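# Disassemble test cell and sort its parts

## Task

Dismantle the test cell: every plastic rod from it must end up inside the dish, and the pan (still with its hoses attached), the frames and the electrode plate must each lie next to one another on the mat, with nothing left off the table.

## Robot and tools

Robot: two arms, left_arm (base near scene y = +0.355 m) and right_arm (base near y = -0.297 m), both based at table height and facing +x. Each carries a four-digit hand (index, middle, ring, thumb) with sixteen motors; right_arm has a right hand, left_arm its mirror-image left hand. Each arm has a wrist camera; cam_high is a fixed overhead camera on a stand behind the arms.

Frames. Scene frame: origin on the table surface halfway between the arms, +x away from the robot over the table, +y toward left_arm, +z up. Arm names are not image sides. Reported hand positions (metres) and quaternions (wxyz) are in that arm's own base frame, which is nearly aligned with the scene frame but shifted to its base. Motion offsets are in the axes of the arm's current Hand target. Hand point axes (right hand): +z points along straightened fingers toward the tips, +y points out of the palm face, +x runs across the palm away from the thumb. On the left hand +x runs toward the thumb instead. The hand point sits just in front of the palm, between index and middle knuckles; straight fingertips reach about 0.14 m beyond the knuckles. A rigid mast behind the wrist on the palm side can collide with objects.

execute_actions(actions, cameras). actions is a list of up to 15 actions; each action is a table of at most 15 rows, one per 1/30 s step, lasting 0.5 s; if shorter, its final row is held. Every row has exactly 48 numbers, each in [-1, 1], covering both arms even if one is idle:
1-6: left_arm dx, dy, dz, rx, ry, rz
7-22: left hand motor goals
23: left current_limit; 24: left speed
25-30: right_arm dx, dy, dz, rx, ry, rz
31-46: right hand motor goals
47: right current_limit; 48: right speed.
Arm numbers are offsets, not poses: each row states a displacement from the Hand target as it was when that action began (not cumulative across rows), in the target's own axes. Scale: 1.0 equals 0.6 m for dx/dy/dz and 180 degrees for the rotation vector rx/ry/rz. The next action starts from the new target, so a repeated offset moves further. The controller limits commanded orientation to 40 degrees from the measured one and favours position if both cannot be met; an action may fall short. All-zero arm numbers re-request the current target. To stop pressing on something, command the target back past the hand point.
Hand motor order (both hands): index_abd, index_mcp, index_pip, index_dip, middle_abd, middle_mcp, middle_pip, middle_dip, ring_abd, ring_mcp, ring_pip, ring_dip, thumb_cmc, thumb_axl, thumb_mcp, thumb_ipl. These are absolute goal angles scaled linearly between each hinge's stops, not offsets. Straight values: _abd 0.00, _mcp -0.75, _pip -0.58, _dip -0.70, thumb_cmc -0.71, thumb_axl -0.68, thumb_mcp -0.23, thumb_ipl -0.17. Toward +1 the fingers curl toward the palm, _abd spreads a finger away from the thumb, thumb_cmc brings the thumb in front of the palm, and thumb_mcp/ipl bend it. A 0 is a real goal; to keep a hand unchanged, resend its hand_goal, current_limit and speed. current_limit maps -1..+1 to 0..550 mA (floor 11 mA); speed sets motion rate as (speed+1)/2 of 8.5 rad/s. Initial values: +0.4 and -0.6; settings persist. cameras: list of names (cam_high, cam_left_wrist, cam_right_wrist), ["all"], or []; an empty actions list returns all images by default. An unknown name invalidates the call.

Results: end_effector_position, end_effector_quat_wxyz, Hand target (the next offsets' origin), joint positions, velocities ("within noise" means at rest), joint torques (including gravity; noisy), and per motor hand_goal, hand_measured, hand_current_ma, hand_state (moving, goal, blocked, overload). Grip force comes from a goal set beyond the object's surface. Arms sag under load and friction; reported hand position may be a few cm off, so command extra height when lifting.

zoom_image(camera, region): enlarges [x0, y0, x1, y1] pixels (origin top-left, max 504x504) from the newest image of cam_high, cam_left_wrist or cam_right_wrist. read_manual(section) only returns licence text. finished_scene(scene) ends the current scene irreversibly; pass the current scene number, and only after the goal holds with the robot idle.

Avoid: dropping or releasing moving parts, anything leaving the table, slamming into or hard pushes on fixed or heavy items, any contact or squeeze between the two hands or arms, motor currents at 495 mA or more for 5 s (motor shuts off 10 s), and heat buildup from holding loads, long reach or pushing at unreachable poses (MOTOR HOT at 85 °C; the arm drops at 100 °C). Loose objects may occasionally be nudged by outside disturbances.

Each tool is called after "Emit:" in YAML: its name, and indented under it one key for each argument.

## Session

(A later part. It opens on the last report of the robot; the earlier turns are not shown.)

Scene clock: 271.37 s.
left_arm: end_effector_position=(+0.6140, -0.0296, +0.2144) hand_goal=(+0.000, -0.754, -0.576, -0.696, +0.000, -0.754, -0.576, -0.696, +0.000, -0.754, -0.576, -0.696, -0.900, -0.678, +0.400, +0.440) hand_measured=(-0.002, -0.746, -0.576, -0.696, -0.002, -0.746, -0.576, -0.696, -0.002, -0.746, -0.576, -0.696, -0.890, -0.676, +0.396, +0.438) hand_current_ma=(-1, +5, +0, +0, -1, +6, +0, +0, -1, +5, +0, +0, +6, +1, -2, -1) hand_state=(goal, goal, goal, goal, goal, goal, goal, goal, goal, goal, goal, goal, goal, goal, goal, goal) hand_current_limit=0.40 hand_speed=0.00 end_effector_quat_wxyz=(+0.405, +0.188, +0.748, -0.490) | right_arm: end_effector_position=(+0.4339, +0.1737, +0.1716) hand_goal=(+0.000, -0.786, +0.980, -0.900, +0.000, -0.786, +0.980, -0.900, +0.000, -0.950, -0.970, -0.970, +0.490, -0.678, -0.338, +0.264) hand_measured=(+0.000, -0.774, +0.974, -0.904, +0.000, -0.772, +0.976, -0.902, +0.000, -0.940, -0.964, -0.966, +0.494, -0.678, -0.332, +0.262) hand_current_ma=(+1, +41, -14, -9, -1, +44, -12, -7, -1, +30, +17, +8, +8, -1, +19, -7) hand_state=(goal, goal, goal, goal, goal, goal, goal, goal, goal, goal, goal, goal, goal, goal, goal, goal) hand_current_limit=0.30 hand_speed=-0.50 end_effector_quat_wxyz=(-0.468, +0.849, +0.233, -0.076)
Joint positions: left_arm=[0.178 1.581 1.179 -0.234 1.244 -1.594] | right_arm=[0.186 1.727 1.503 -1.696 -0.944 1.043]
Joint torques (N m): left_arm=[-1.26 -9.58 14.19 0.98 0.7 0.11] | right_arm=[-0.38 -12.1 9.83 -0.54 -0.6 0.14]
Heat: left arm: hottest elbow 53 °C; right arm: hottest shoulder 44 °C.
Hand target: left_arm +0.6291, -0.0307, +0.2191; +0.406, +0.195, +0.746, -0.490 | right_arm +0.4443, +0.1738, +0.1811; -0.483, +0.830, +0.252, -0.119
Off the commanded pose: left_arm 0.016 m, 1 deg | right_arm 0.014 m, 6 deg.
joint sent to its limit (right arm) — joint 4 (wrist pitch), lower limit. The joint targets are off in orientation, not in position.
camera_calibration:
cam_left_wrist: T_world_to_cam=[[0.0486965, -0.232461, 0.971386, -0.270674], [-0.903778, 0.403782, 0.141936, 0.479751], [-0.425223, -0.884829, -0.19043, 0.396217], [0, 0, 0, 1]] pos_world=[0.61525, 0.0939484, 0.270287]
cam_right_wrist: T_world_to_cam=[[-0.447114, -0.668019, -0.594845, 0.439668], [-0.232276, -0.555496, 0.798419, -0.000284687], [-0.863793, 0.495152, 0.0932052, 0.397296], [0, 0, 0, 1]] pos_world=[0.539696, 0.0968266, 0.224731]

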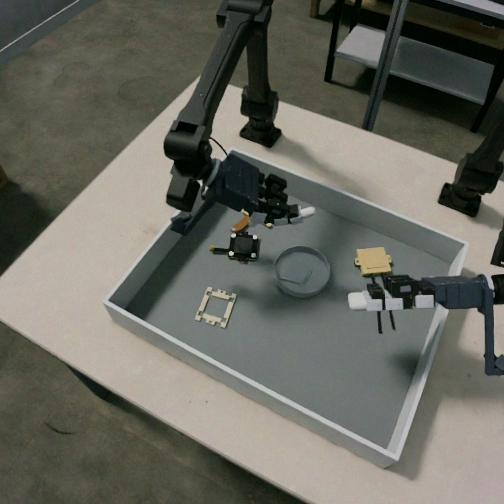

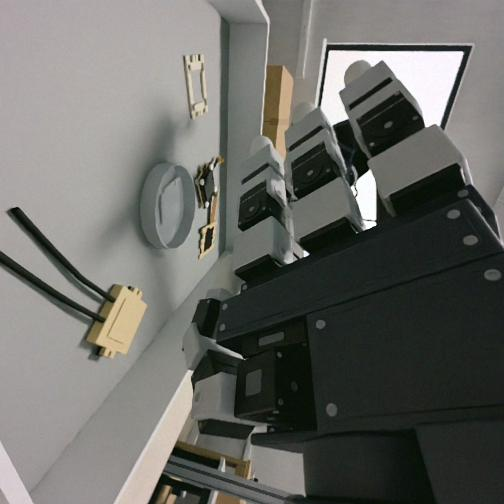

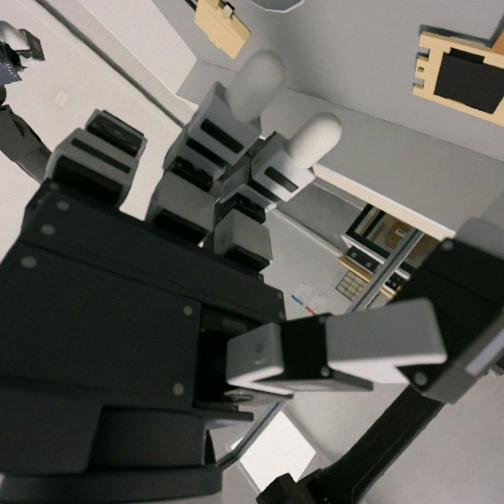

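Emit:
execute_actions:
  actions:
    - [[0,0,0,0,0,0, 0,-0.754,-0.576,-0.696,0,-0.754,-0.576,-0.696,0,-0.754,-0.576,-0.696,-0.9,-0.678,0.4,0.44,0.4,0, -0.11,-0.065,-0.066,0,0,0, 0,-0.785,0.98,-0.9,0,-0.785,0.98,-0.9,0,-0.95,-0.97,-0.97,0.491,-0.677,-0.337,0.265,0.3,-0.5]]
    - [[0.026,-0.12,0.22,0,0,0, 0,-0.754,-0.576,-0.696,0,-0.754,-0.576,-0.696,0,-0.754,-0.576,-0.696,-0.9,-0.678,0.4,0.44,0.4,0, -0.11,-0.065,-0.066,0,0,0, 0,-0.785,0.98,-0.9,0,-0.785,0.98,-0.9,0,-0.95,-0.97,-0.97,0.491,-0.677,-0.337,0.265,0.3,-0.5]]
    - [[0.026,-0.04,0.19,0,0,0, 0,-0.754,-0.576,-0.696,0,-0.754,-0.576,-0.696,0,-0.754,-0.576,-0.696,-0.9,-0.678,0.4,0.44,0.4,0, 0,0,0,0,0,0, 0,-0.785,0.98,-0.9,0,-0.785,0.98,-0.9,0,-0.95,-0.97,-0.97,0.491,-0.677,-0.337,0.265,0.3,-0.5]]
  cameras: ["all"]

Scene clock: 275.10 s.
left_arm: end_effector_position=(+0.6279, -0.2882, +0.1888) hand_goal=(+0.000, -0.754, -0.576, -0.696, +0.000, -0.754, -0.576, -0.696, +0.000, -0.754, -0.576, -0.696, -0.900, -0.678, +0.400, +0.440) hand_measured=(-0.002, -0.746, -0.576, -0.696, -0.002, -0.746, -0.576, -0.696, -0.002, -0.746, -0.576, -0.696, -0.890, -0.676, +0.396, +0.438) hand_current_ma=(-1, +4, +0, +0, -1, +5, +0, +0, -1, +4, +0, +0, +6, +1, -2, -1) hand_state=(goal, goal, goal, goal, goal, goal, goal, goal, goal, goal, goal, goal, goal, goal, goal, goal) hand_current_limit=0.40 hand_speed=0.00 end_effector_quat_wxyz=(+0.391, +0.192, +0.757, -0.487) | right_arm: end_effector_position=(+0.3463, +0.0813, +0.2905) hand_goal=(+0.000, -0.786, +0.980, -0.900, +0.000, -0.786, +0.980, -0.900, +0.000, -0.950, -0.970, -0.970, +0.490, -0.678, -0.338, +0.264) hand_measured=(+0.000, -0.776, +0.974, -0.904, +0.000, -0.776, +0.976, -0.902, +0.000, -0.940, -0.964, -0.966, +0.490, -0.678, -0.332, +0.262) hand_current_ma=(+1, +30, -14, -9, -1, +33, -12, -7, -1, +31, +17, +8, +2, -1, +19, -6) hand_state=(goal, goal, goal, goal, goal, goal, goal, goal, goal, goal, goal, goal, goal, goal, goal, goal) hand_current_limit=0.30 hand_speed=-0.50 end_effector_quat_wxyz=(-0.407, +0.891, +0.192, +0.063)
Joint positions: left_arm=[-0.319 1.692 1.199 0.174 0.798 -1.985] | right_arm=[0.026 1.243 1.331 -1.698 -0.848 1.154]
Joint torques (N m): left_arm=[-0.85 -11.99 14.04 3.18 0.18 -0.06] | right_arm=[-1.03 -5.83 6.99 0.06 -0.56 0.11]
Heat: left arm: hottest elbow 53 °C; right arm: hottest shoulder 43 °C.
Hand target: left_arm +0.6461, -0.2957, +0.2024; +0.406, +0.195, +0.746, -0.490 | right_arm +0.3443, +0.0763, +0.2823; -0.483, +0.830, +0.252, -0.119
Off the commanded pose: left_arm 0.024 m, 2 deg | right_arm 0.010 m, 25 deg.
joint sent to its limit (right arm) — joint 4 (wrist pitch), lower limit. The joint targets are off in orientation, not in position.
camera_calibration:
cam_left_wrist: T_world_to_cam=[[0.0674333, -0.253526, 0.964975, -0.323253], [-0.894766, 0.412533, 0.170911, 0.591624], [-0.441414, -0.874952, -0.199028, 0.183103], [0, 0, 0, 1]] pos_world=[0.631987, -0.165811, 0.247259]
cam_right_wrist: T_world_to_cam=[[-0.437608, -0.62706, -0.644434, 0.417249], [-0.516759, -0.411129, 0.750955, -0.0661831], [-0.735839, 0.661641, -0.144125, 0.367473], [0, 0, 0, 1]] pos_world=[0.418792, -0.00870476, 0.371552]

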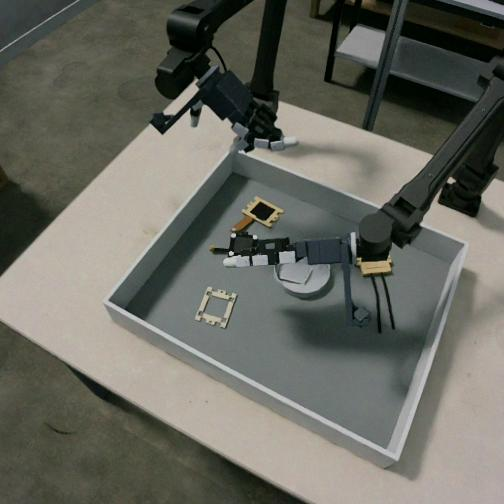

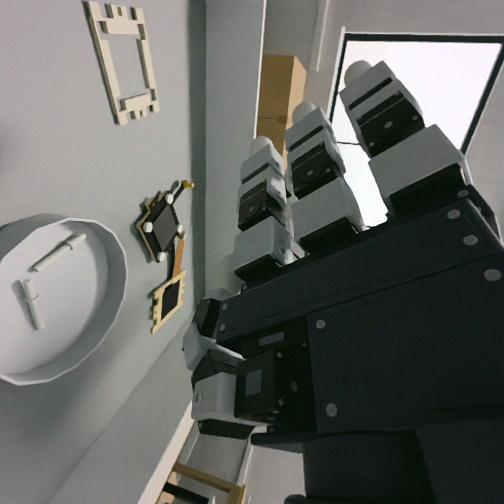

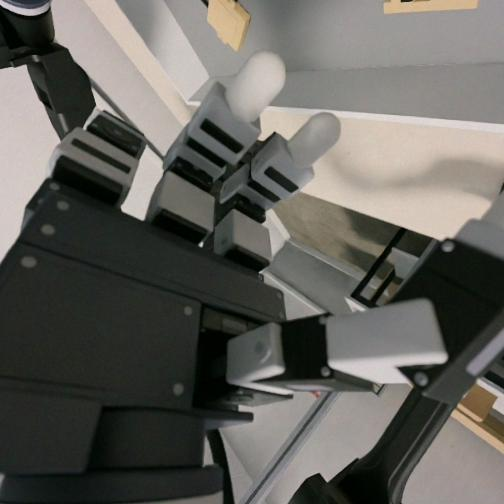

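Emit:
zoom_image:
  camera: "cam_left_wrist"
  region: [120, 165, 210, 285]

Scaled by 4.200 from the camera's 504x504 image, which has a finer 720x720 frame.

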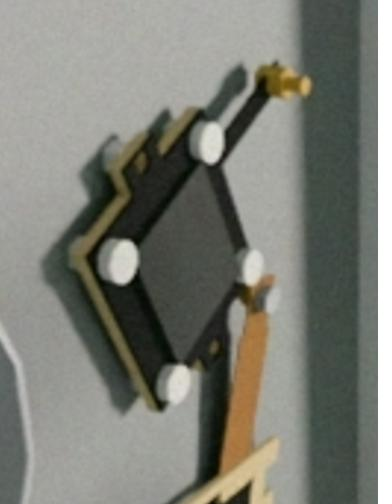

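Emit:
execute_actions:
  actions:
    - [[-0.026,0.04,-0.19,0,0,0, 0,-0.754,-0.576,-0.696,0,-0.754,-0.576,-0.696,0,-0.754,-0.576,-0.696,-0.9,-0.678,0.4,0.44,0.4,0, 0,0,0,0,0,0, 0,-0.785,0.98,-0.9,0,-0.785,0.98,-0.9,0,-0.95,-0.97,-0.97,0.591,-0.677,-0.337,0.265,0.3,-0.5]]
    - [[-0.026,0.12,-0.22,0,0,0, 0,-0.754,-0.576,-0.696,0,-0.754,-0.576,-0.696,0,-0.754,-0.576,-0.696,-0.9,-0.678,0.4,0.44,0.4,0, 0.112,-0.0207,0.0455,0,0,0, 0,-0.785,0.98,-0.9,0,-0.785,0.98,-0.9,0,-0.95,-0.97,-0.97,0.591,-0.677,-0.337,0.265,0.3,-0.5]]
    - [[0,0,0,0,0,0, 0,-0.754,-0.576,-0.696,0,-0.754,-0.576,-0.696,0,-0.754,-0.576,-0.696,-0.9,-0.678,0.4,0.44,0.4,0, 0.112,-0.0207,0.0455,0,0,0, 0,-0.785,0.98,-0.9,0,-0.785,0.98,-0.9,0,-0.95,-0.97,-0.97,0.591,-0.677,-0.337,0.265,0.3,-0.5]]
    - [[0,0,0,0,0,0, 0,-0.754,-0.576,-0.696,0,-0.754,-0.576,-0.696,0,-0.754,-0.576,-0.696,-0.9,-0.678,0.4,0.44,0.4,0, 0,0.115,0.0667,-0.0015,0.0288,0.0167, 0,-0.785,0.98,-0.9,0,-0.785,0.98,-0.9,0,-0.95,-0.97,-0.97,0.591,-0.677,-0.337,0.265,0.3,-0.5]]
    - [[0,0,0,0,0,0, 0,-0.754,-0.576,-0.696,0,-0.754,-0.576,-0.696,0,-0.754,-0.576,-0.696,-0.9,-0.678,0.4,0.44,0.4,0, 0,0.115,0.0667,0,0,0, 0,-0.785,0.98,-0.9,0,-0.785,0.98,-0.9,0,-0.95,-0.97,-0.97,0.591,-0.677,-0.337,0.265,0.3,-0.5]]
  cameras: ["all"]

Emit:
zoom_image:
  camera: "cam_high"
  region: [205, 220, 285, 290]

Scene clock: 281.60 s.
left_arm: end_effector_position=(+0.6136, -0.0359, +0.2122) hand_goal=(+0.000, -0.754, -0.576, -0.696, +0.000, -0.754, -0.576, -0.696, +0.000, -0.754, -0.576, -0.696, -0.900, -0.678, +0.400, +0.440) hand_measured=(-0.002, -0.748, -0.576, -0.696, -0.002, -0.748, -0.576, -0.696, -0.002, -0.748, -0.576, -0.696, -0.892, -0.676, +0.396, +0.438) hand_current_ma=(-1, +3, +0, +0, -1, +4, +0, +0, -1, +3, +0, +0, +5, +1, -2, -1) hand_state=(goal, goal, goal, goal, goal, goal, goal, goal, goal, goal, goal, goal, goal, goal, goal, goal) hand_current_limit=0.40 hand_speed=0.00 end_effector_quat_wxyz=(+0.401, +0.191, +0.748, -0.494) | right_arm: end_effector_position=(+0.4275, +0.2053, +0.1287) hand_goal=(+0.000, -0.786, +0.980, -0.900, +0.000, -0.786, +0.980, -0.900, +0.000, -0.950, -0.970, -0.970, +0.590, -0.678, -0.338, +0.264) hand_measured=(+0.000, -0.776, +0.974, -0.904, +0.000, -0.776, +0.976, -0.902, +0.000, -0.940, -0.964, -0.966, +0.588, -0.678, -0.334, +0.262) hand_current_ma=(+1, +30, -13, -8, -1, +32, -11, -7, -1, +31, +17, +8, -5, -1, +17, -6) hand_state=(goal, goal, goal, goal, goal, goal, goal, goal, goal, goal, goal, goal, goal, goal, goal, goal) hand_current_limit=0.30 hand_speed=-0.50 end_effector_quat_wxyz=(-0.488, +0.842, +0.208, -0.098)
Joint positions: left_arm=[0.168 1.584 1.178 -0.235 1.246 -1.593] | right_arm=[0.235 1.782 1.445 -1.57 -1.007 1.134]
Joint torques (N m): left_arm=[-0.38 -9.82 14.22 1.01 0.65 0.1] | right_arm=[-1.08 -12.28 6.87 0.08 -0.79 -0.04]
Heat: left arm: hottest elbow 53 °C; right arm: hottest elbow 43 °C.
Hand target: left_arm +0.6291, -0.0308, +0.2191; +0.406, +0.195, +0.746, -0.490 | right_arm +0.4327, +0.2017, +0.1228; -0.489, +0.842, +0.208, -0.094
Off the commanded pose: left_arm 0.018 m, 1 deg | right_arm 0.008 m, 0 deg.
camera_calibration:
cam_left_wrist: T_world_to_cam=[[0.0499951, -0.231704, 0.971501, -0.270767], [-0.898614, 0.414086, 0.145004, 0.478773], [-0.435883, -0.880253, -0.18751, 0.396082], [0, 0, 0, 1]] pos_world=[0.616414, 0.0876611, 0.267896]
cam_right_wrist: T_world_to_cam=[[-0.501456, -0.641583, -0.580441, 0.448344], [-0.188059, -0.57402, 0.796954, 0.0351672], [-0.844497, 0.508794, 0.167191, 0.359587], [0, 0, 0, 1]] pos_world=[0.535108, 0.124881, 0.172091]

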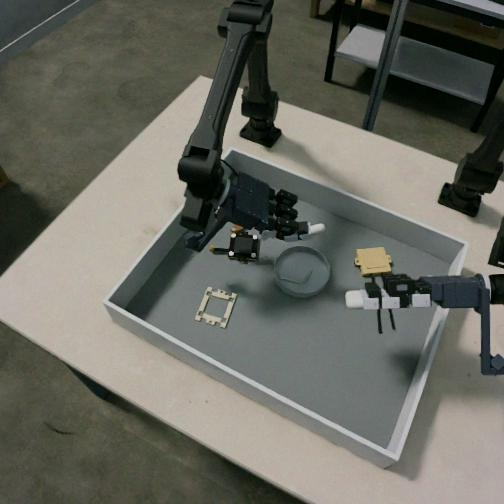

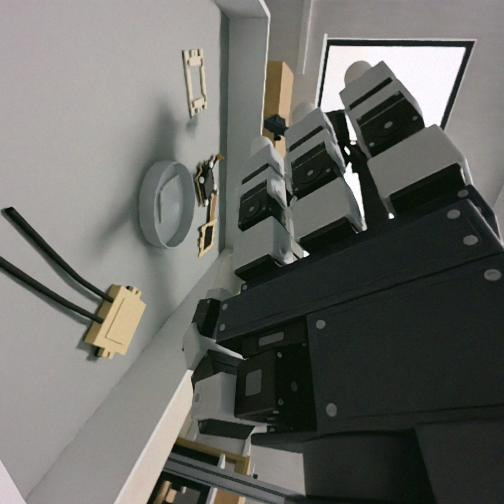

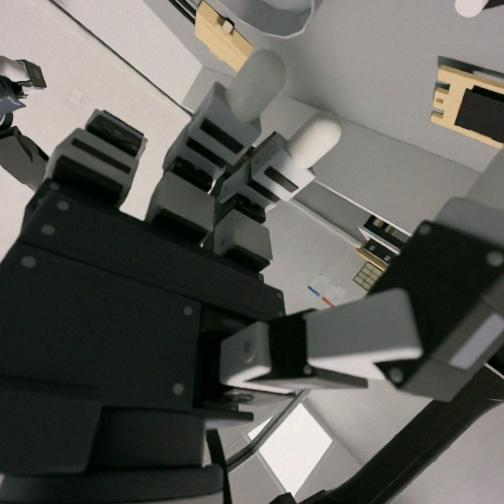

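Scaled by 6.300 from the camera's 504x504 image, which has a finer 720x720 frame.

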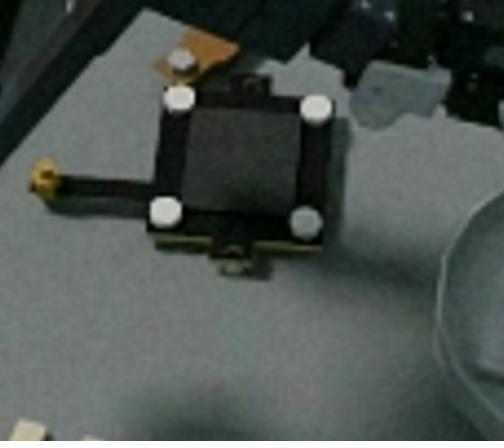

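Emit:
execute_actions:
  actions:
    - [[0,0,0,0,0,0, 0,-0.754,-0.576,-0.696,0,-0.754,-0.576,-0.696,0,-0.754,-0.576,-0.696,-0.9,-0.678,0.4,0.44,0.4,0, -0.0044,0.0424,0.0142,0,0,0, 0,-0.785,0.98,-0.9,0,-0.785,0.98,-0.9,0,-0.95,-0.97,-0.97,0.591,-0.677,-0.337,0.265,0.3,-0.5]]
    - [[0,0,0,0,0,0, 0,-0.754,-0.576,-0.696,0,-0.754,-0.576,-0.696,0,-0.754,-0.576,-0.696,-0.9,-0.678,0.4,0.44,0.4,0, 0,0.038,0.022,0,0,0, 0,-0.785,0.98,-0.9,0,-0.785,0.98,-0.9,0,-0.95,-0.97,-0.97,0.591,-0.677,-0.337,0.265,0.3,-0.5]]
  cameras: ["all"]

Emit:
zoom_image:
  camera: "cam_high"
  region: [205, 220, 285, 290]

Emit:
zoom_image:
  camera: "cam_left_wrist"
  region: [150, 120, 250, 220]

Scene clock: 283.70 s.
left_arm: end_effector_position=(+0.6136, -0.0359, +0.2122) hand_goal=(+0.000, -0.754, -0.576, -0.696, +0.000, -0.754, -0.576, -0.696, +0.000, -0.754, -0.576, -0.696, -0.900, -0.678, +0.400, +0.440) hand_measured=(-0.002, -0.748, -0.576, -0.696, -0.002, -0.748, -0.576, -0.696, -0.002, -0.748, -0.576, -0.696, -0.892, -0.676, +0.396, +0.438) hand_current_ma=(-1, +3, +0, +0, -1, +4, +0, +0, -1, +3, +0, +0, +5, +1, -2, -1) hand_state=(goal, goal, goal, goal, goal, goal, goal, goal, goal, goal, goal, goal, goal, goal, goal, goal) hand_current_limit=0.40 hand_speed=0.00 end_effector_quat_wxyz=(+0.401, +0.191, +0.748, -0.494) | right_arm: end_effector_position=(+0.4338, +0.2009, +0.0829) hand_goal=(+0.000, -0.786, +0.980, -0.900, +0.000, -0.786, +0.980, -0.900, +0.000, -0.950, -0.970, -0.970, +0.590, -0.678, -0.338, +0.264) hand_measured=(+0.000, -0.776, +0.974, -0.904, +0.000, -0.776, +0.976, -0.902, +0.000, -0.940, -0.964, -0.966, +0.588, -0.678, -0.334, +0.262) hand_current_ma=(+1, +30, -13, -8, -1, +32, -11, -7, -1, +31, +17, +8, -5, -1, +17, -6) hand_state=(goal, goal, goal, goal, goal, goal, goal, goal, goal, goal, goal, goal, goal, goal, goal, goal) hand_current_limit=0.30 hand_speed=-0.50 end_effector_quat_wxyz=(-0.489, +0.841, +0.212, -0.089)
Joint positions: left_arm=[0.168 1.584 1.178 -0.235 1.246 -1.593] | right_arm=[0.223 1.832 1.388 -1.462 -1.007 1.113]
Joint torques (N m): left_arm=[-0.38 -9.76 14.2 1.01 0.66 0.1] | right_arm=[-0.91 -11.93 6.05 0.09 -0.66 -0.04]
Heat: left arm: hottest elbow 53 °C; right arm: hottest elbow 43 °C.
Hand target: left_arm +0.6291, -0.0308, +0.2191; +0.406, +0.195, +0.746, -0.490 | right_arm +0.4350, +0.1965, +0.0702; -0.489, +0.842, +0.208, -0.094
Off the commanded pose: left_arm 0.018 m, 1 deg | right_arm 0.014 m, 1 deg.
camera_calibration:
cam_left_wrist: T_world_to_cam=[[0.0499951, -0.231704, 0.971501, -0.270767], [-0.898614, 0.414086, 0.145004, 0.478773], [-0.435883, -0.880253, -0.18751, 0.396082], [0, 0, 0, 1]] pos_world=[0.616414, 0.0876611, 0.267896]
cam_right_wrist: T_world_to_cam=[[-0.492419, -0.636739, -0.593369, 0.41827], [-0.202464, -0.57925, 0.789606, 0.078302], [-0.846482, 0.508953, 0.156317, 0.376478], [0, 0, 0, 1]] pos_world=[0.5405, 0.120076, 0.127511]

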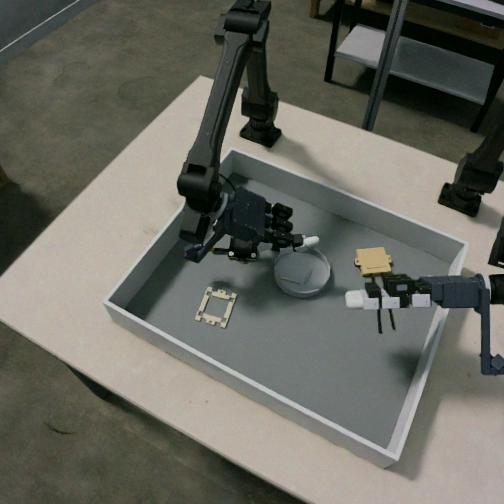

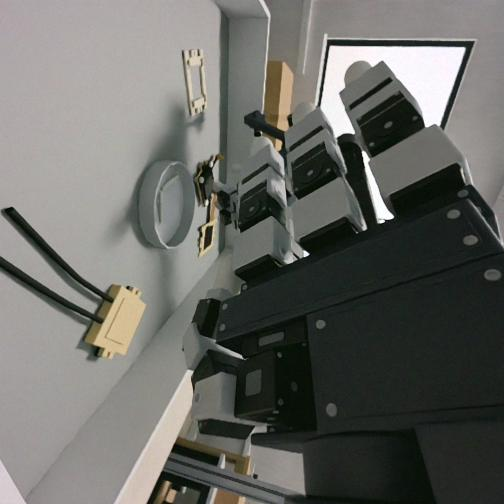

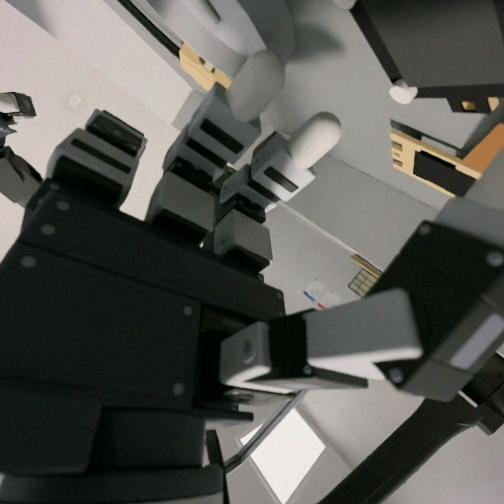

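Scaled by 6.300 from the camera's 504x504 image, which has a finer 720x720 frame.

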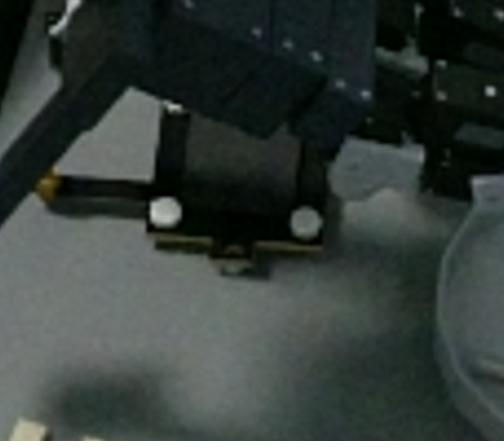

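Scaled by 5.040 from the camera's 504x504 image, which has a finer 720x720 frame.

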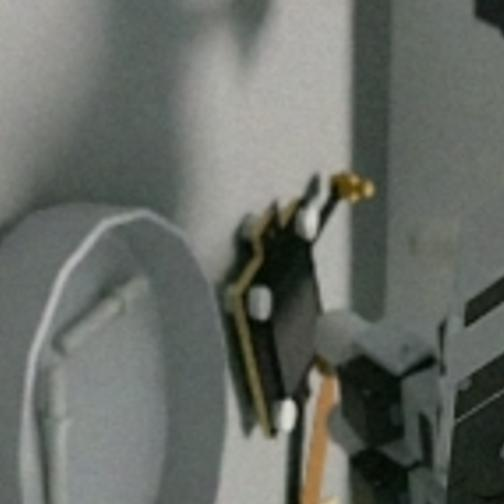

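Emit:
execute_actions:
  actions:
    - [[0,0,0,0,0,0, 0,-0.754,-0.576,-0.696,0,-0.754,-0.576,-0.696,0,-0.754,-0.576,-0.696,-0.9,-0.678,0.4,0.44,0.4,0, -0.018,0.0103,0.0137,0,0,0, 0,-0.785,0.98,-0.9,0,-0.785,0.98,-0.9,0,-0.95,-0.97,-0.97,0.591,-0.677,-0.337,0.265,0.3,-0.5]]
    - [[0,0,0,0,0,0, 0,-0.754,-0.576,-0.696,0,-0.754,-0.576,-0.696,0,-0.754,-0.576,-0.696,-0.9,-0.678,0.4,0.44,0.4,0, 0,0.01,0.006,0,0,0, 0,-0.785,0.98,-0.9,0,-0.785,0.98,-0.9,0,-0.95,-0.97,-0.97,0.591,-0.677,-0.337,0.265,0.3,-0.5]]
  cameras: []

Scene clock: 285.40 s.
left_arm: end_effector_position=(+0.6136, -0.0359, +0.2122) hand_goal=(+0.000, -0.754, -0.576, -0.696, +0.000, -0.754, -0.576, -0.696, +0.000, -0.754, -0.576, -0.696, -0.900, -0.678, +0.400, +0.440) hand_measured=(-0.002, -0.748, -0.576, -0.696, -0.002, -0.748, -0.576, -0.696, -0.002, -0.748, -0.576, -0.696, -0.892, -0.676, +0.396, +0.438) hand_current_ma=(-1, +3, +0, +0, -1, +4, +0, +0, -1, +3, +0, +0, +5, +1, -2, -1) hand_state=(goal, goal, goal, goal, goal, goal, goal, goal, goal, goal, goal, goal, goal, goal, goal, goal) hand_current_limit=0.40 hand_speed=0.00 end_effector_quat_wxyz=(+0.401, +0.191, +0.748, -0.494) | right_arm: end_effector_position=(+0.4260, +0.1992, +0.0648) hand_goal=(+0.000, -0.786, +0.980, -0.900, +0.000, -0.786, +0.980, -0.900, +0.000, -0.950, -0.970, -0.970, +0.590, -0.678, -0.338, +0.264) hand_measured=(+0.000, -0.776, +0.974, -0.904, +0.000, -0.776, +0.976, -0.902, +0.000, -0.940, -0.964, -0.966, +0.588, -0.678, -0.334, +0.262) hand_current_ma=(+1, +30, -13, -8, -1, +32, -11, -7, -1, +31, +17, +8, -5, -1, +17, -6) hand_state=(goal, goal, goal, goal, goal, goal, goal, goal, goal, goal, goal, goal, goal, goal, goal, goal) hand_current_limit=0.30 hand_speed=-0.50 end_effector_quat_wxyz=(-0.489, +0.841, +0.213, -0.087)
Joint positions: left_arm=[0.168 1.584 1.178 -0.235 1.246 -1.593] | right_arm=[0.223 1.832 1.336 -1.405 -1.007 1.113]
Joint torques (N m): left_arm=[-0.44 -9.88 14.2 0.99 0.66 0.1] | right_arm=[-0.67 -11.87 5.57 0.12 -0.72 0.01]
Heat: left arm: hottest elbow 53 °C; right arm: hottest shoulder 43 °C.
Hand target: left_arm +0.6291, -0.0308, +0.2191; +0.406, +0.195, +0.746, -0.490 | right_arm +0.4242, +0.1957, +0.0533; -0.489, +0.842, +0.208, -0.094
Off the commanded pose: left_arm 0.018 m, 1 deg | right_arm 0.012 m, 1 deg.
No camera images: "cameras" was empty.

Emit:
execute_actions:
  actions:
    - [[0,0,0,0,0,0, 0,-0.754,-0.576,-0.696,0,-0.754,-0.576,-0.696,0,-0.754,-0.576,-0.696,-0.9,-0.678,0.4,0.44,0.4,0, -0.005,0.0156,0.0125,0,0,0, 0,-0.785,0.98,-0.9,0,-0.785,0.98,-0.9,0,-0.95,-0.97,-0.97,0.591,-0.677,-0.337,0.265,0.3,-0.5]]
  cameras: ["all"]

Emit:
zoom_image:
  camera: "cam_left_wrist"
  region: [150, 120, 250, 220]

Emit:
zoom_image:
  camera: "cam_right_wrist"
  region: [160, 0, 504, 300]

Scene clock: 286.60 s.
left_arm: end_effector_position=(+0.6136, -0.0359, +0.2122) hand_goal=(+0.000, -0.754, -0.576, -0.696, +0.000, -0.754, -0.576, -0.696, +0.000, -0.754, -0.576, -0.696, -0.900, -0.678, +0.400, +0.440) hand_measured=(-0.002, -0.748, -0.576, -0.696, -0.002, -0.748, -0.576, -0.696, -0.002, -0.748, -0.576, -0.696, -0.892, -0.676, +0.396, +0.438) hand_current_ma=(-1, +3, +0, +0, -1, +4, +0, +0, -1, +3, +0, +0, +5, +1, -2, -1) hand_state=(goal, goal, goal, goal, goal, goal, goal, goal, goal, goal, goal, goal, goal, goal, goal, goal) hand_current_limit=0.40 hand_speed=0.00 end_effector_quat_wxyz=(+0.401, +0.191, +0.748, -0.494) | right_arm: end_effector_position=(+0.4242, +0.1988, +0.0563) hand_goal=(+0.000, -0.786, +0.980, -0.900, +0.000, -0.786, +0.980, -0.900, +0.000, -0.950, -0.970, -0.970, +0.590, -0.678, -0.338, +0.264) hand_measured=(+0.000, -0.776, +0.974, -0.904, +0.000, -0.776, +0.976, -0.902, +0.000, -0.940, -0.964, -0.966, +0.588, -0.678, -0.334, +0.262) hand_current_ma=(+1, +30, -13, -8, -1, +32, -11, -7, -1, +31, +17, +8, -5, -1, +17, -6) hand_state=(goal, goal, goal, goal, goal, goal, goal, goal, goal, goal, goal, goal, goal, goal, goal, goal) hand_current_limit=0.30 hand_speed=-0.50 end_effector_quat_wxyz=(-0.489, +0.841, +0.216, -0.083)
Joint positions: left_arm=[0.168 1.584 1.178 -0.235 1.246 -1.593] | right_arm=[0.223 1.832 1.312 -1.371 -1.007 1.113]
Joint torques (N m): left_arm=[-0.38 -9.82 14.2 0.99 0.66 0.1] | right_arm=[-0.56 -11.22 5.55 0.13 -0.74 0.04]
Heat: left arm: hottest elbow 53 °C; right arm: hottest shoulder 43 °C.
Hand target: left_arm +0.6291, -0.0308, +0.2191; +0.406, +0.195, +0.746, -0.490 | right_arm +0.4212, +0.1962, +0.0412; -0.489, +0.842, +0.208, -0.094
Off the commanded pose: left_arm 0.018 m, 1 deg | right_arm 0.015 m, 2 deg.
camera_calibration:
cam_left_wrist: T_world_to_cam=[[0.0499951, -0.231704, 0.971501, -0.270767], [-0.898614, 0.414086, 0.145004, 0.478773], [-0.435883, -0.880253, -0.18751, 0.396082], [0, 0, 0, 1]] pos_world=[0.616414, 0.0876611, 0.267896]
cam_right_wrist: T_world_to_cam=[[-0.483345, -0.63465, -0.60299, 0.392705], [-0.214485, -0.581949, 0.784431, 0.102084], [-0.848749, 0.508483, 0.145159, 0.37536], [0, 0, 0, 1]] pos_world=[0.530293, 0.117774, 0.102232]

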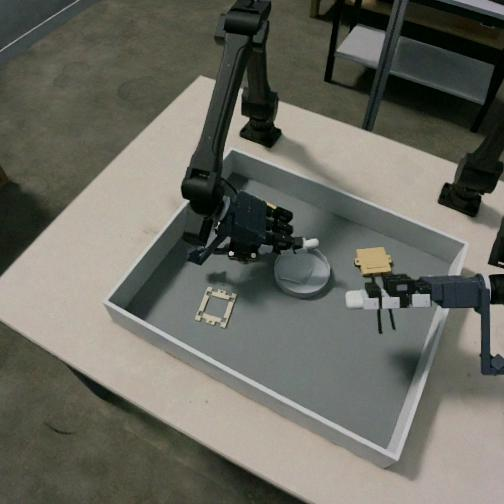

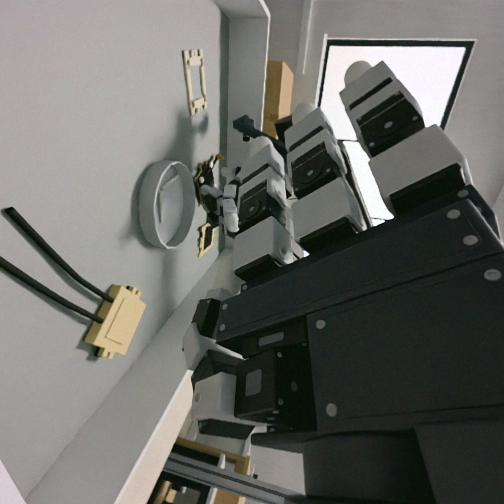

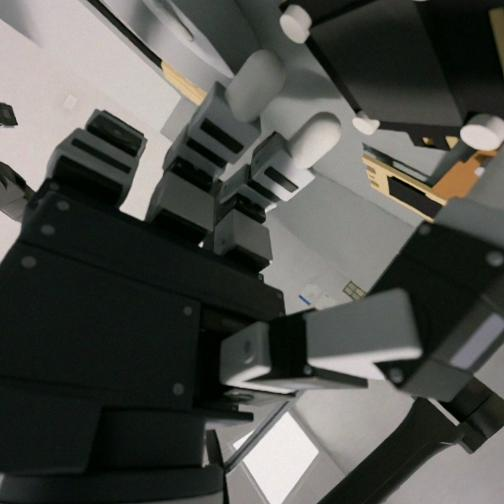

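Scaled by 5.040 from the camera's 504x504 image, which has a finer 720x720 frame.

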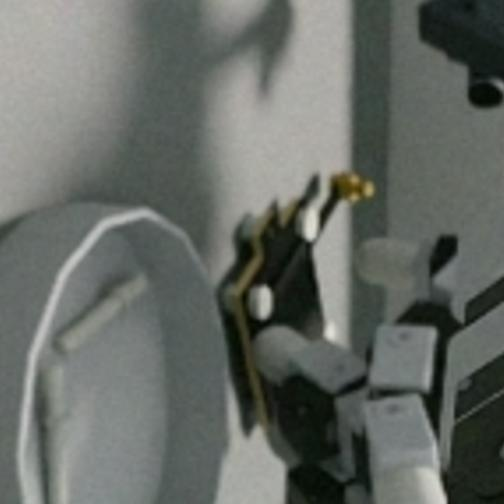

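Scaled by 1.465 from the camera's 504x504 image, which has a finer 720x720 frame.

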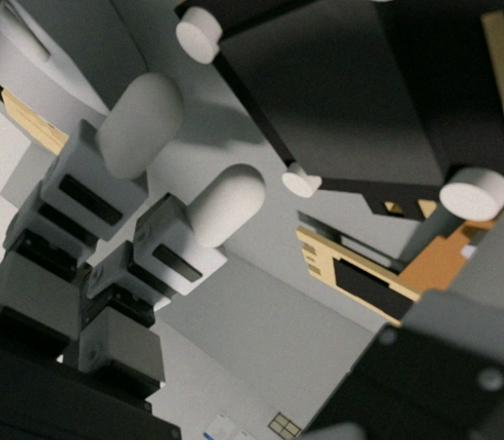

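Emit:
execute_actions:
  actions:
    - [[0,0,0,0,0,0, 0,-0.754,-0.576,-0.696,0,-0.754,-0.576,-0.696,0,-0.754,-0.576,-0.696,-0.9,-0.678,0.4,0.44,0.4,0, 0,0.013,0.0075,0,0,0, 0,-0.785,0.98,-0.9,0,-0.785,0.98,-0.9,0,-0.95,-0.97,-0.97,0.591,-0.677,-0.337,0.265,0.3,-0.5]]
  cameras: ["all"]

Emit:
zoom_image:
  camera: "cam_right_wrist"
  region: [160, 0, 504, 300]

Scene clock: 287.60 s.
left_arm: end_effector_position=(+0.6136, -0.0359, +0.2122) hand_goal=(+0.000, -0.754, -0.576, -0.696, +0.000, -0.754, -0.576, -0.696, +0.000, -0.754, -0.576, -0.696, -0.900, -0.678, +0.400, +0.440) hand_measured=(-0.002, -0.748, -0.576, -0.696, -0.002, -0.748, -0.576, -0.696, -0.002, -0.748, -0.576, -0.696, -0.892, -0.676, +0.396, +0.438) hand_current_ma=(-1, +3, +0, +0, -1, +4, +0, +0, -1, +3, +0, +0, +5, +1, -2, -1) hand_state=(goal, goal, goal, goal, goal, goal, goal, goal, goal, goal, goal, goal, goal, goal, goal, goal) hand_current_limit=0.40 hand_speed=0.00 end_effector_quat_wxyz=(+0.401, +0.191, +0.748, -0.494) | right_arm: end_effector_position=(+0.4248, +0.1989, +0.0471) hand_goal=(+0.000, -0.786, +0.980, -0.900, +0.000, -0.786, +0.980, -0.900, +0.000, -0.950, -0.970, -0.970, +0.590, -0.678, -0.338, +0.264) hand_measured=(+0.000, -0.776, +0.974, -0.904, +0.000, -0.776, +0.976, -0.902, +0.000, -0.940, -0.964, -0.966, +0.588, -0.678, -0.334, +0.262) hand_current_ma=(+1, +30, -13, -8, -1, +32, -11, -7, -1, +31, +17, +8, -5, -1, +17, -6) hand_state=(goal, goal, goal, goal, goal, goal, goal, goal, goal, goal, goal, goal, goal, goal, goal, goal) hand_current_limit=0.30 hand_speed=-0.50 end_effector_quat_wxyz=(-0.489, +0.841, +0.216, -0.083)
Joint positions: left_arm=[0.168 1.584 1.178 -0.235 1.246 -1.593] | right_arm=[0.223 1.845 1.305 -1.35 -1.007 1.113]
Joint torques (N m): left_arm=[-0.26 -9.82 14.22 0.99 0.65 0.1] | right_arm=[-0.56 -11.34 5.49 0.1 -0.75 0.05]
Heat: left arm: hottest elbow 53 °C; right arm: hottest shoulder 43 °C.
Hand target: left_arm +0.6291, -0.0308, +0.2191; +0.406, +0.195, +0.746, -0.490 | right_arm +0.4216, +0.1963, +0.0323; -0.489, +0.842, +0.208, -0.094
Off the commanded pose: left_arm 0.018 m, 1 deg | right_arm 0.015 m, 2 deg.
camera_calibration:
cam_left_wrist: T_world_to_cam=[[0.0499951, -0.231704, 0.971501, -0.270767], [-0.898614, 0.414086, 0.145004, 0.478773], [-0.435883, -0.880253, -0.18751, 0.396082], [0, 0, 0, 1]] pos_world=[0.616414, 0.0876611, 0.267896]
cam_right_wrist: T_world_to_cam=[[-0.483505, -0.634746, -0.602761, 0.387585], [-0.21422, -0.581859, 0.78457, 0.109324], [-0.848724, 0.508467, 0.145356, 0.377124], [0, 0, 0, 1]] pos_world=[0.530893, 0.117874, 0.0930317]

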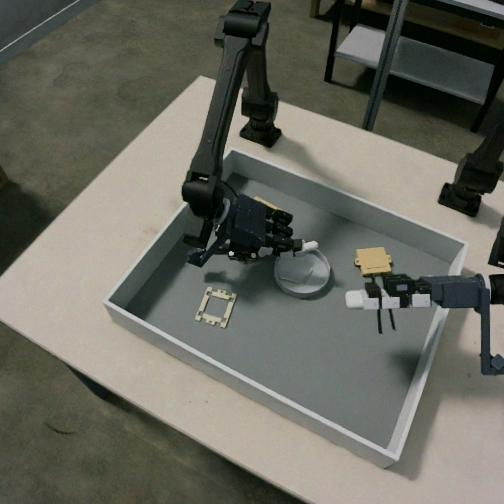

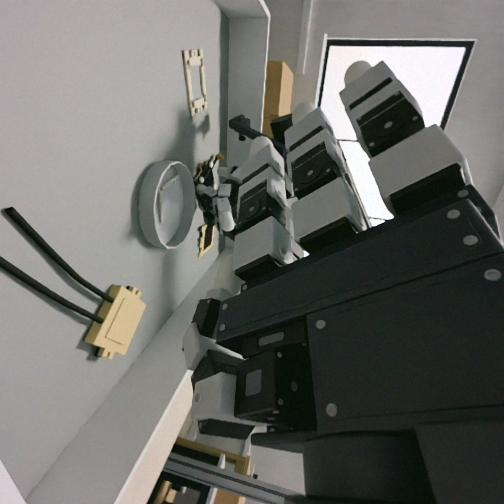

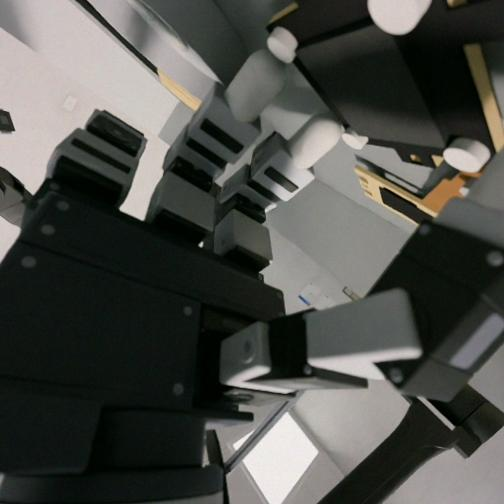

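Scaled by 1.465 from the camera's 504x504 image, which has a finer 720x720 frame.

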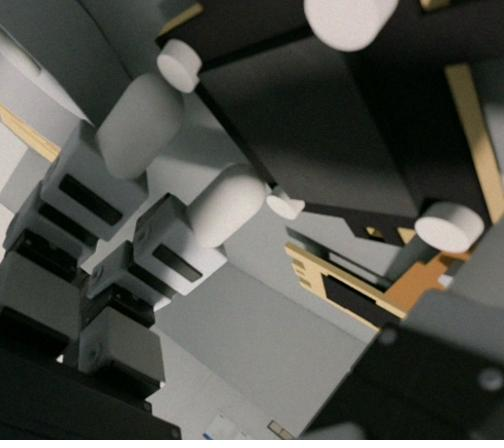

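Emit:
execute_actions:
  actions:
    - [[0,0,0,0,0,0, 0,-0.754,-0.576,-0.696,0,-0.754,-0.576,-0.696,0,-0.754,-0.576,-0.696,-0.9,-0.678,0.4,0.44,0.4,0, 0,0,0,0,0,0, 0,-0.72,0.98,-0.9,0,-0.72,0.98,-0.9,0,-0.95,-0.97,-0.97,0.591,-0.677,-0.25,0.265,0.1,-0.7]]
    - [[0,0,0,0,0,0, 0,-0.754,-0.576,-0.696,0,-0.754,-0.576,-0.696,0,-0.754,-0.576,-0.696,-0.9,-0.678,0.4,0.44,0.4,0, 0,0,0,0,0,0, 0,-0.68,0.98,-0.9,0,-0.68,0.98,-0.9,0,-0.95,-0.97,-0.97,0.591,-0.677,-0.2,0.265,0.1,-0.7]]
  cameras: ["all"]

Emit:
zoom_image:
  camera: "cam_right_wrist"
  region: [160, 0, 504, 300]

Emit:
zoom_image:
  camera: "cam_left_wrist"
  region: [150, 120, 250, 220]

Scene clock: 289.30 s.
left_arm: end_effector_position=(+0.6136, -0.0359, +0.2122) hand_goal=(+0.000, -0.754, -0.576, -0.696, +0.000, -0.754, -0.576, -0.696, +0.000, -0.754, -0.576, -0.696, -0.900, -0.678, +0.400, +0.440) hand_measured=(-0.002, -0.748, -0.576, -0.696, -0.002, -0.748, -0.576, -0.696, -0.002, -0.748, -0.576, -0.696, -0.892, -0.676, +0.396, +0.438) hand_current_ma=(-1, +3, +0, +0, -1, +4, +0, +0, -1, +3, +0, +0, +5, +1, -2, -1) hand_state=(goal, goal, goal, goal, goal, goal, goal, goal, goal, goal, goal, goal, goal, goal, goal, goal) hand_current_limit=0.40 hand_speed=0.00 end_effector_quat_wxyz=(+0.401, +0.191, +0.748, -0.494) | right_arm: end_effector_position=(+0.4248, +0.1989, +0.0471) hand_goal=(+0.000, -0.680, +0.980, -0.900, +0.000, -0.680, +0.980, -0.900, +0.000, -0.950, -0.970, -0.970, +0.590, -0.678, -0.200, +0.264) hand_measured=(+0.000, -0.694, +0.972, -0.904, +0.000, -0.680, +0.976, -0.902, +0.000, -0.940, -0.964, -0.966, +0.588, -0.678, -0.226, +0.258) hand_current_ma=(+1, -49, -21, -10, -1, -2, -11, -7, -1, +31, +17, +8, -5, -1, -112, -22) hand_state=(goal, goal, goal, goal, goal, goal, goal, goal, goal, goal, goal, goal, goal, goal, blocked, goal) hand_current_limit=0.10 hand_speed=-0.70 end_effector_quat_wxyz=(-0.489, +0.841, +0.216, -0.083)
Joint positions: left_arm=[0.168 1.584 1.178 -0.235 1.246 -1.593] | right_arm=[0.223 1.845 1.305 -1.35 -1.007 1.113]
Joint torques (N m): left_arm=[-0.32 -9.88 14.23 1.02 0.65 0.11] | right_arm=[-0.5 -11.34 5.49 0.09 -0.75 0.05]
Heat: left arm: hottest elbow 53 °C; right arm: hottest shoulder 43 °C.
Hand target: left_arm +0.6291, -0.0308, +0.2191; +0.406, +0.195, +0.746, -0.490 | right_arm +0.4216, +0.1963, +0.0323; -0.489, +0.842, +0.208, -0.094
Off the commanded pose: left_arm 0.018 m, 1 deg | right_arm 0.015 m, 2 deg.
camera_calibration:
cam_left_wrist: T_world_to_cam=[[0.0499951, -0.231704, 0.971501, -0.270767], [-0.898614, 0.414086, 0.145004, 0.478773], [-0.435883, -0.880253, -0.18751, 0.396082], [0, 0, 0, 1]] pos_world=[0.616414, 0.0876611, 0.267896]
cam_right_wrist: T_world_to_cam=[[-0.483505, -0.634746, -0.602761, 0.387585], [-0.21422, -0.581859, 0.78457, 0.109324], [-0.848724, 0.508467, 0.145356, 0.377124], [0, 0, 0, 1]] pos_world=[0.530893, 0.117874, 0.0930317]

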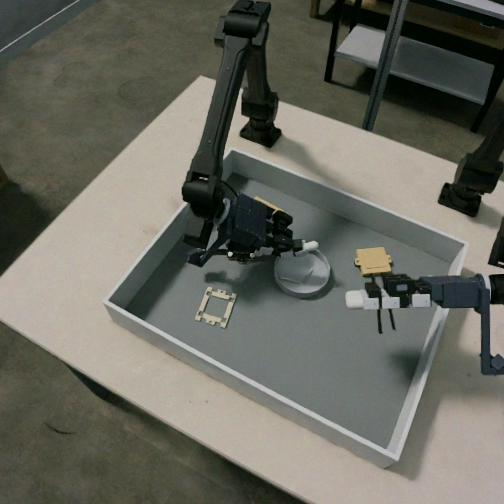

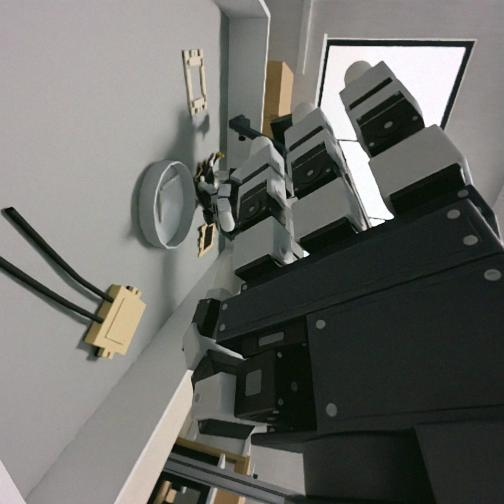

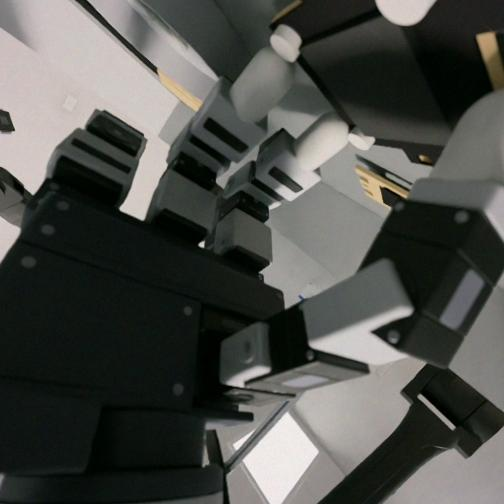

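Scaled by 1.465 from the camera's 504x504 image, which has a finer 720x720 frame.

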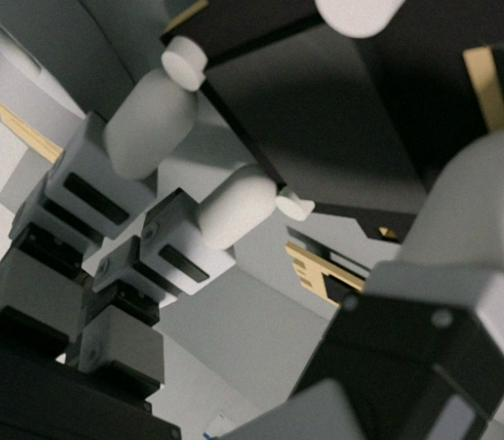

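Scaled by 5.040 from the camera's 504x504 image, which has a finer 720x720 frame.

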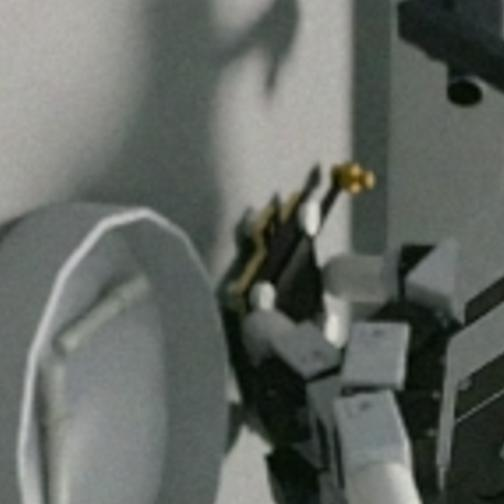

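Emit:
execute_actions:
  actions:
    - [[0,0,0,0,0,0, 0,-0.754,-0.576,-0.696,0,-0.754,-0.576,-0.696,0,-0.754,-0.576,-0.696,-0.9,-0.678,0.4,0.44,0.4,0, 0,0,0,0,0,0, 0,-0.67,0.98,-0.9,0,-0.64,0.98,-0.9,0,-0.95,-0.97,-0.97,0.591,-0.677,-0.18,0.265,0.15,-0.7]]
  cameras: ["cam_right_wrist"]

Emit:
zoom_image:
  camera: "cam_right_wrist"
  region: [160, 0, 504, 300]

Scene clock: 290.37 s.
left_arm: end_effector_position=(+0.6136, -0.0359, +0.2122) hand_goal=(+0.000, -0.754, -0.576, -0.696, +0.000, -0.754, -0.576, -0.696, +0.000, -0.754, -0.576, -0.696, -0.900, -0.678, +0.400, +0.440) hand_measured=(-0.002, -0.748, -0.576, -0.696, -0.002, -0.748, -0.576, -0.696, -0.002, -0.748, -0.576, -0.696, -0.892, -0.676, +0.396, +0.438) hand_current_ma=(-1, +3, +0, +0, -1, +4, +0, +0, -1, +3, +0, +0, +5, +1, -2, -1) hand_state=(goal, goal, goal, goal, goal, goal, goal, goal, goal, goal, goal, goal, goal, goal, goal, goal) hand_current_limit=0.40 hand_speed=0.00 end_effector_quat_wxyz=(+0.401, +0.191, +0.748, -0.494) | right_arm: end_effector_position=(+0.4248, +0.1990, +0.0471) hand_goal=(+0.000, -0.670, +0.980, -0.900, +0.000, -0.640, +0.980, -0.900, +0.000, -0.950, -0.970, -0.970, +0.590, -0.678, -0.180, +0.264) hand_measured=(+0.000, -0.692, +0.972, -0.904, +0.000, -0.670, +0.972, -0.904, +0.000, -0.940, -0.964, -0.966, +0.588, -0.678, -0.222, +0.254) hand_current_ma=(+1, -74, -22, -10, -1, -111, -21, -9, -1, +31, +17, +8, -6, -1, -210, -40) hand_state=(goal, blocked, goal, goal, goal, blocked, goal, goal, goal, goal, goal, goal, goal, goal, blocked, goal) hand_current_limit=0.15 hand_speed=-0.70 end_effector_quat_wxyz=(-0.489, +0.841, +0.216, -0.083)
Joint positions: left_arm=[0.168 1.584 1.178 -0.235 1.246 -1.593] | right_arm=[0.223 1.845 1.305 -1.35 -1.007 1.113]
Joint torques (N m): left_arm=[-0.32 -9.82 14.22 1.01 0.65 0.1] | right_arm=[-0.44 -11.34 5.5 0.1 -0.75 0.05]
Heat: left arm: hottest elbow 53 °C; right arm: hottest shoulder 43 °C.
Hand target: left_arm +0.6291, -0.0308, +0.2191; +0.406, +0.195, +0.746, -0.490 | right_arm +0.4216, +0.1964, +0.0323; -0.489, +0.842, +0.208, -0.094
Off the commanded pose: left_arm 0.018 m, 1 deg | right_arm 0.015 m, 2 deg.
camera_calibration:
cam_right_wrist: T_world_to_cam=[[-0.483686, -0.634416, -0.602963, 0.387661], [-0.21424, -0.582134, 0.78436, 0.109387], [-0.848616, 0.508563, 0.145653, 0.377028], [0, 0, 0, 1]] pos_world=[0.530893, 0.117874, 0.0930311]
Images, in order (width x height): cam_right_wrist 504x504.

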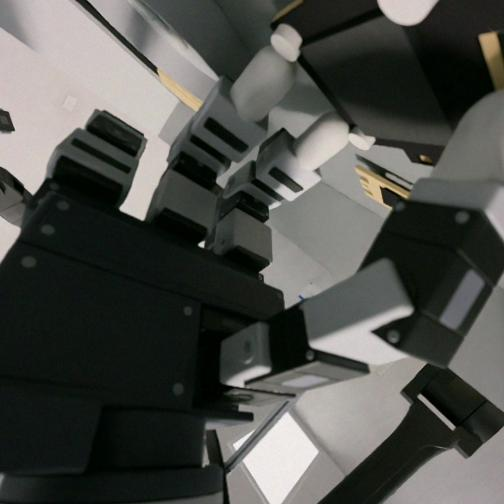

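Scaled by 1.465 from the camera's 504x504 image, which has a finer 720x720 frame.

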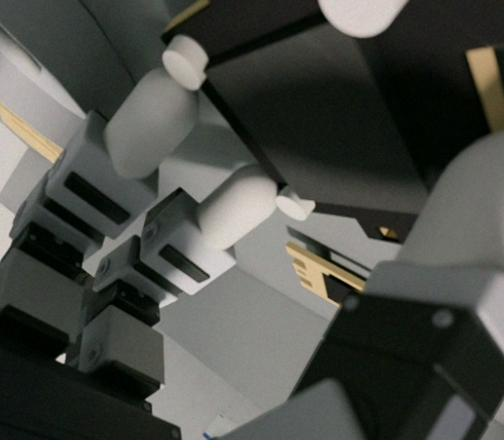

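Emit:
execute_actions:
  actions:
    - [[0,0,0,0,0,0, 0,-0.754,-0.576,-0.696,0,-0.754,-0.576,-0.696,0,-0.754,-0.576,-0.696,-0.9,-0.678,0.4,0.44,0.4,0, 0.0185,-0.0348,-0.0115,0,0,0, 0,-0.66,0.98,-0.9,0,-0.63,0.98,-0.9,0,-0.95,-0.97,-0.97,0.591,-0.677,-0.16,0.265,0.2,-0.7]]
  cameras: ["all"]

Emit:
zoom_image:
  camera: "cam_right_wrist"
  region: [160, 0, 504, 300]

Emit:
zoom_image:
  camera: "cam_left_wrist"
  region: [150, 120, 250, 220]

Scene clock: 291.47 s.
left_arm: end_effector_position=(+0.6136, -0.0359, +0.2122) hand_goal=(+0.000, -0.754, -0.576, -0.696, +0.000, -0.754, -0.576, -0.696, +0.000, -0.754, -0.576, -0.696, -0.900, -0.678, +0.400, +0.440) hand_measured=(-0.002, -0.748, -0.576, -0.696, -0.002, -0.748, -0.576, -0.696, -0.002, -0.748, -0.576, -0.696, -0.892, -0.676, +0.396, +0.438) hand_current_ma=(-1, +3, +0, +0, -1, +4, +0, +0, -1, +3, +0, +0, +5, +1, -2, -1) hand_state=(goal, goal, goal, goal, goal, goal, goal, goal, goal, goal, goal, goal, goal, goal, goal, goal) hand_current_limit=0.40 hand_speed=0.00 end_effector_quat_wxyz=(+0.401, +0.191, +0.748, -0.494) | right_arm: end_effector_position=(+0.4211, +0.1983, +0.0498) hand_goal=(+0.000, -0.660, +0.980, -0.900, +0.000, -0.630, +0.980, -0.900, +0.000, -0.950, -0.970, -0.970, +0.590, -0.678, -0.160, +0.264) hand_measured=(+0.000, -0.676, +0.970, -0.904, +0.000, -0.638, +0.970, -0.904, +0.000, -0.940, -0.964, -0.966, +0.594, -0.678, -0.200, +0.250) hand_current_ma=(+1, -53, -31, -13, -1, -20, -25, -11, -1, +31, +17, +8, +13, +0, -191, -56) hand_state=(goal, goal, goal, goal, goal, goal, goal, goal, goal, goal, goal, goal, goal, goal, blocked, goal) hand_current_limit=0.20 hand_speed=-0.70 end_effector_quat_wxyz=(-0.490, +0.842, +0.207, -0.092)
Joint positions: left_arm=[0.168 1.584 1.178 -0.235 1.246 -1.593] | right_arm=[0.223 1.845 1.309 -1.37 -1.009 1.125]
Joint torques (N m): left_arm=[-0.32 -9.82 14.2 1.01 0.66 0.11] | right_arm=[0.5 -12.34 8.51 -0.51 -0.88 0.14]
Heat: left arm: hottest elbow 53 °C; right arm: hottest shoulder 43 °C.
Hand target: left_arm +0.6291, -0.0308, +0.2191; +0.406, +0.195, +0.746, -0.490 | right_arm +0.4287, +0.2049, +0.0543; -0.489, +0.842, +0.208, -0.094
Off the commanded pose: left_arm 0.018 m, 1 deg | right_arm 0.011 m, 0 deg.
camera_calibration:
cam_left_wrist: T_world_to_cam=[[0.0499951, -0.231704, 0.971501, -0.270767], [-0.898614, 0.414086, 0.145004, 0.478773], [-0.435883, -0.880253, -0.18751, 0.396082], [0, 0, 0, 1]] pos_world=[0.616414, 0.0876611, 0.267896]
cam_right_wrist: T_world_to_cam=[[-0.502464, -0.634998, -0.586777, 0.39428], [-0.198198, -0.576002, 0.793057, 0.0976756], [-0.841574, 0.514781, 0.163564, 0.368627], [0, 0, 0, 1]] pos_world=[0.527697, 0.116866, 0.0935977]

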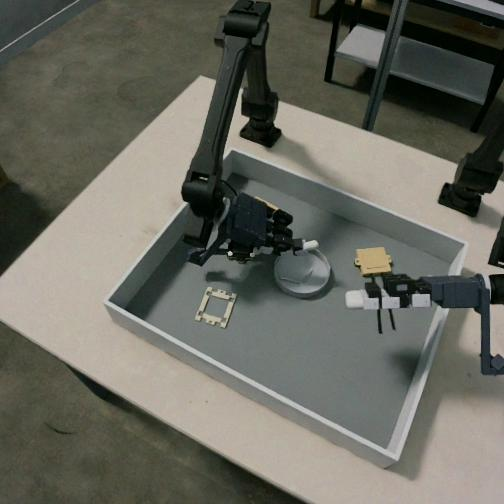

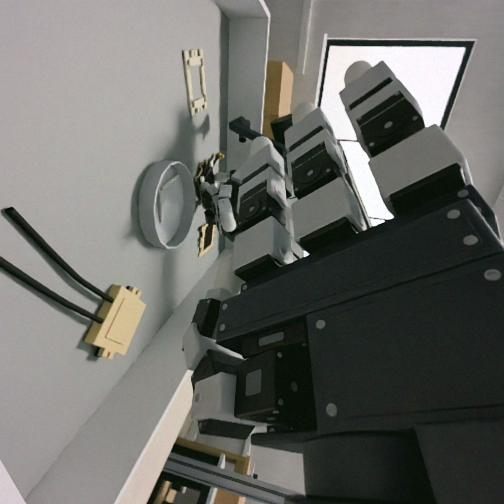

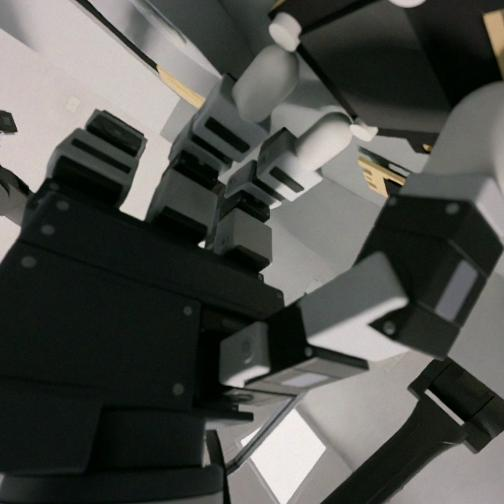

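Scaled by 1.465 from the camera's 504x504 image, which has a finer 720x720 frame.

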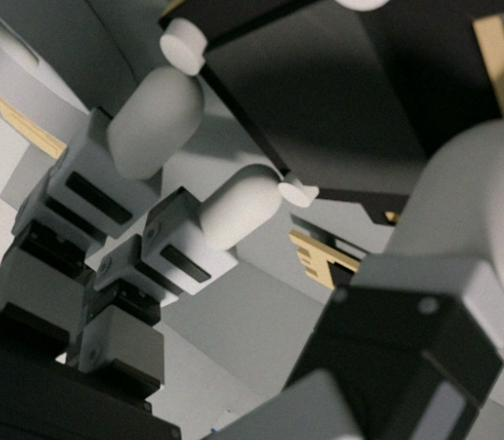

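Scaled by 5.040 from the camera's 504x504 image, which has a finer 720x720 frame.

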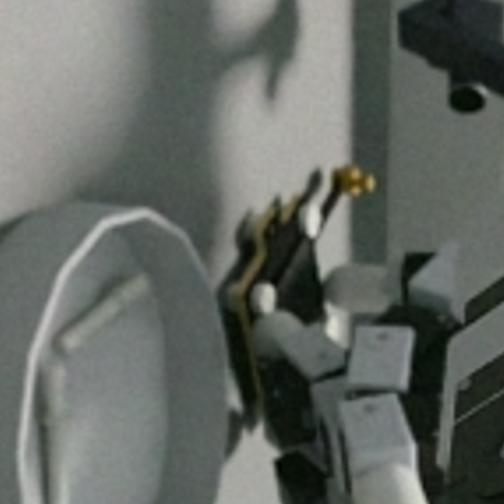

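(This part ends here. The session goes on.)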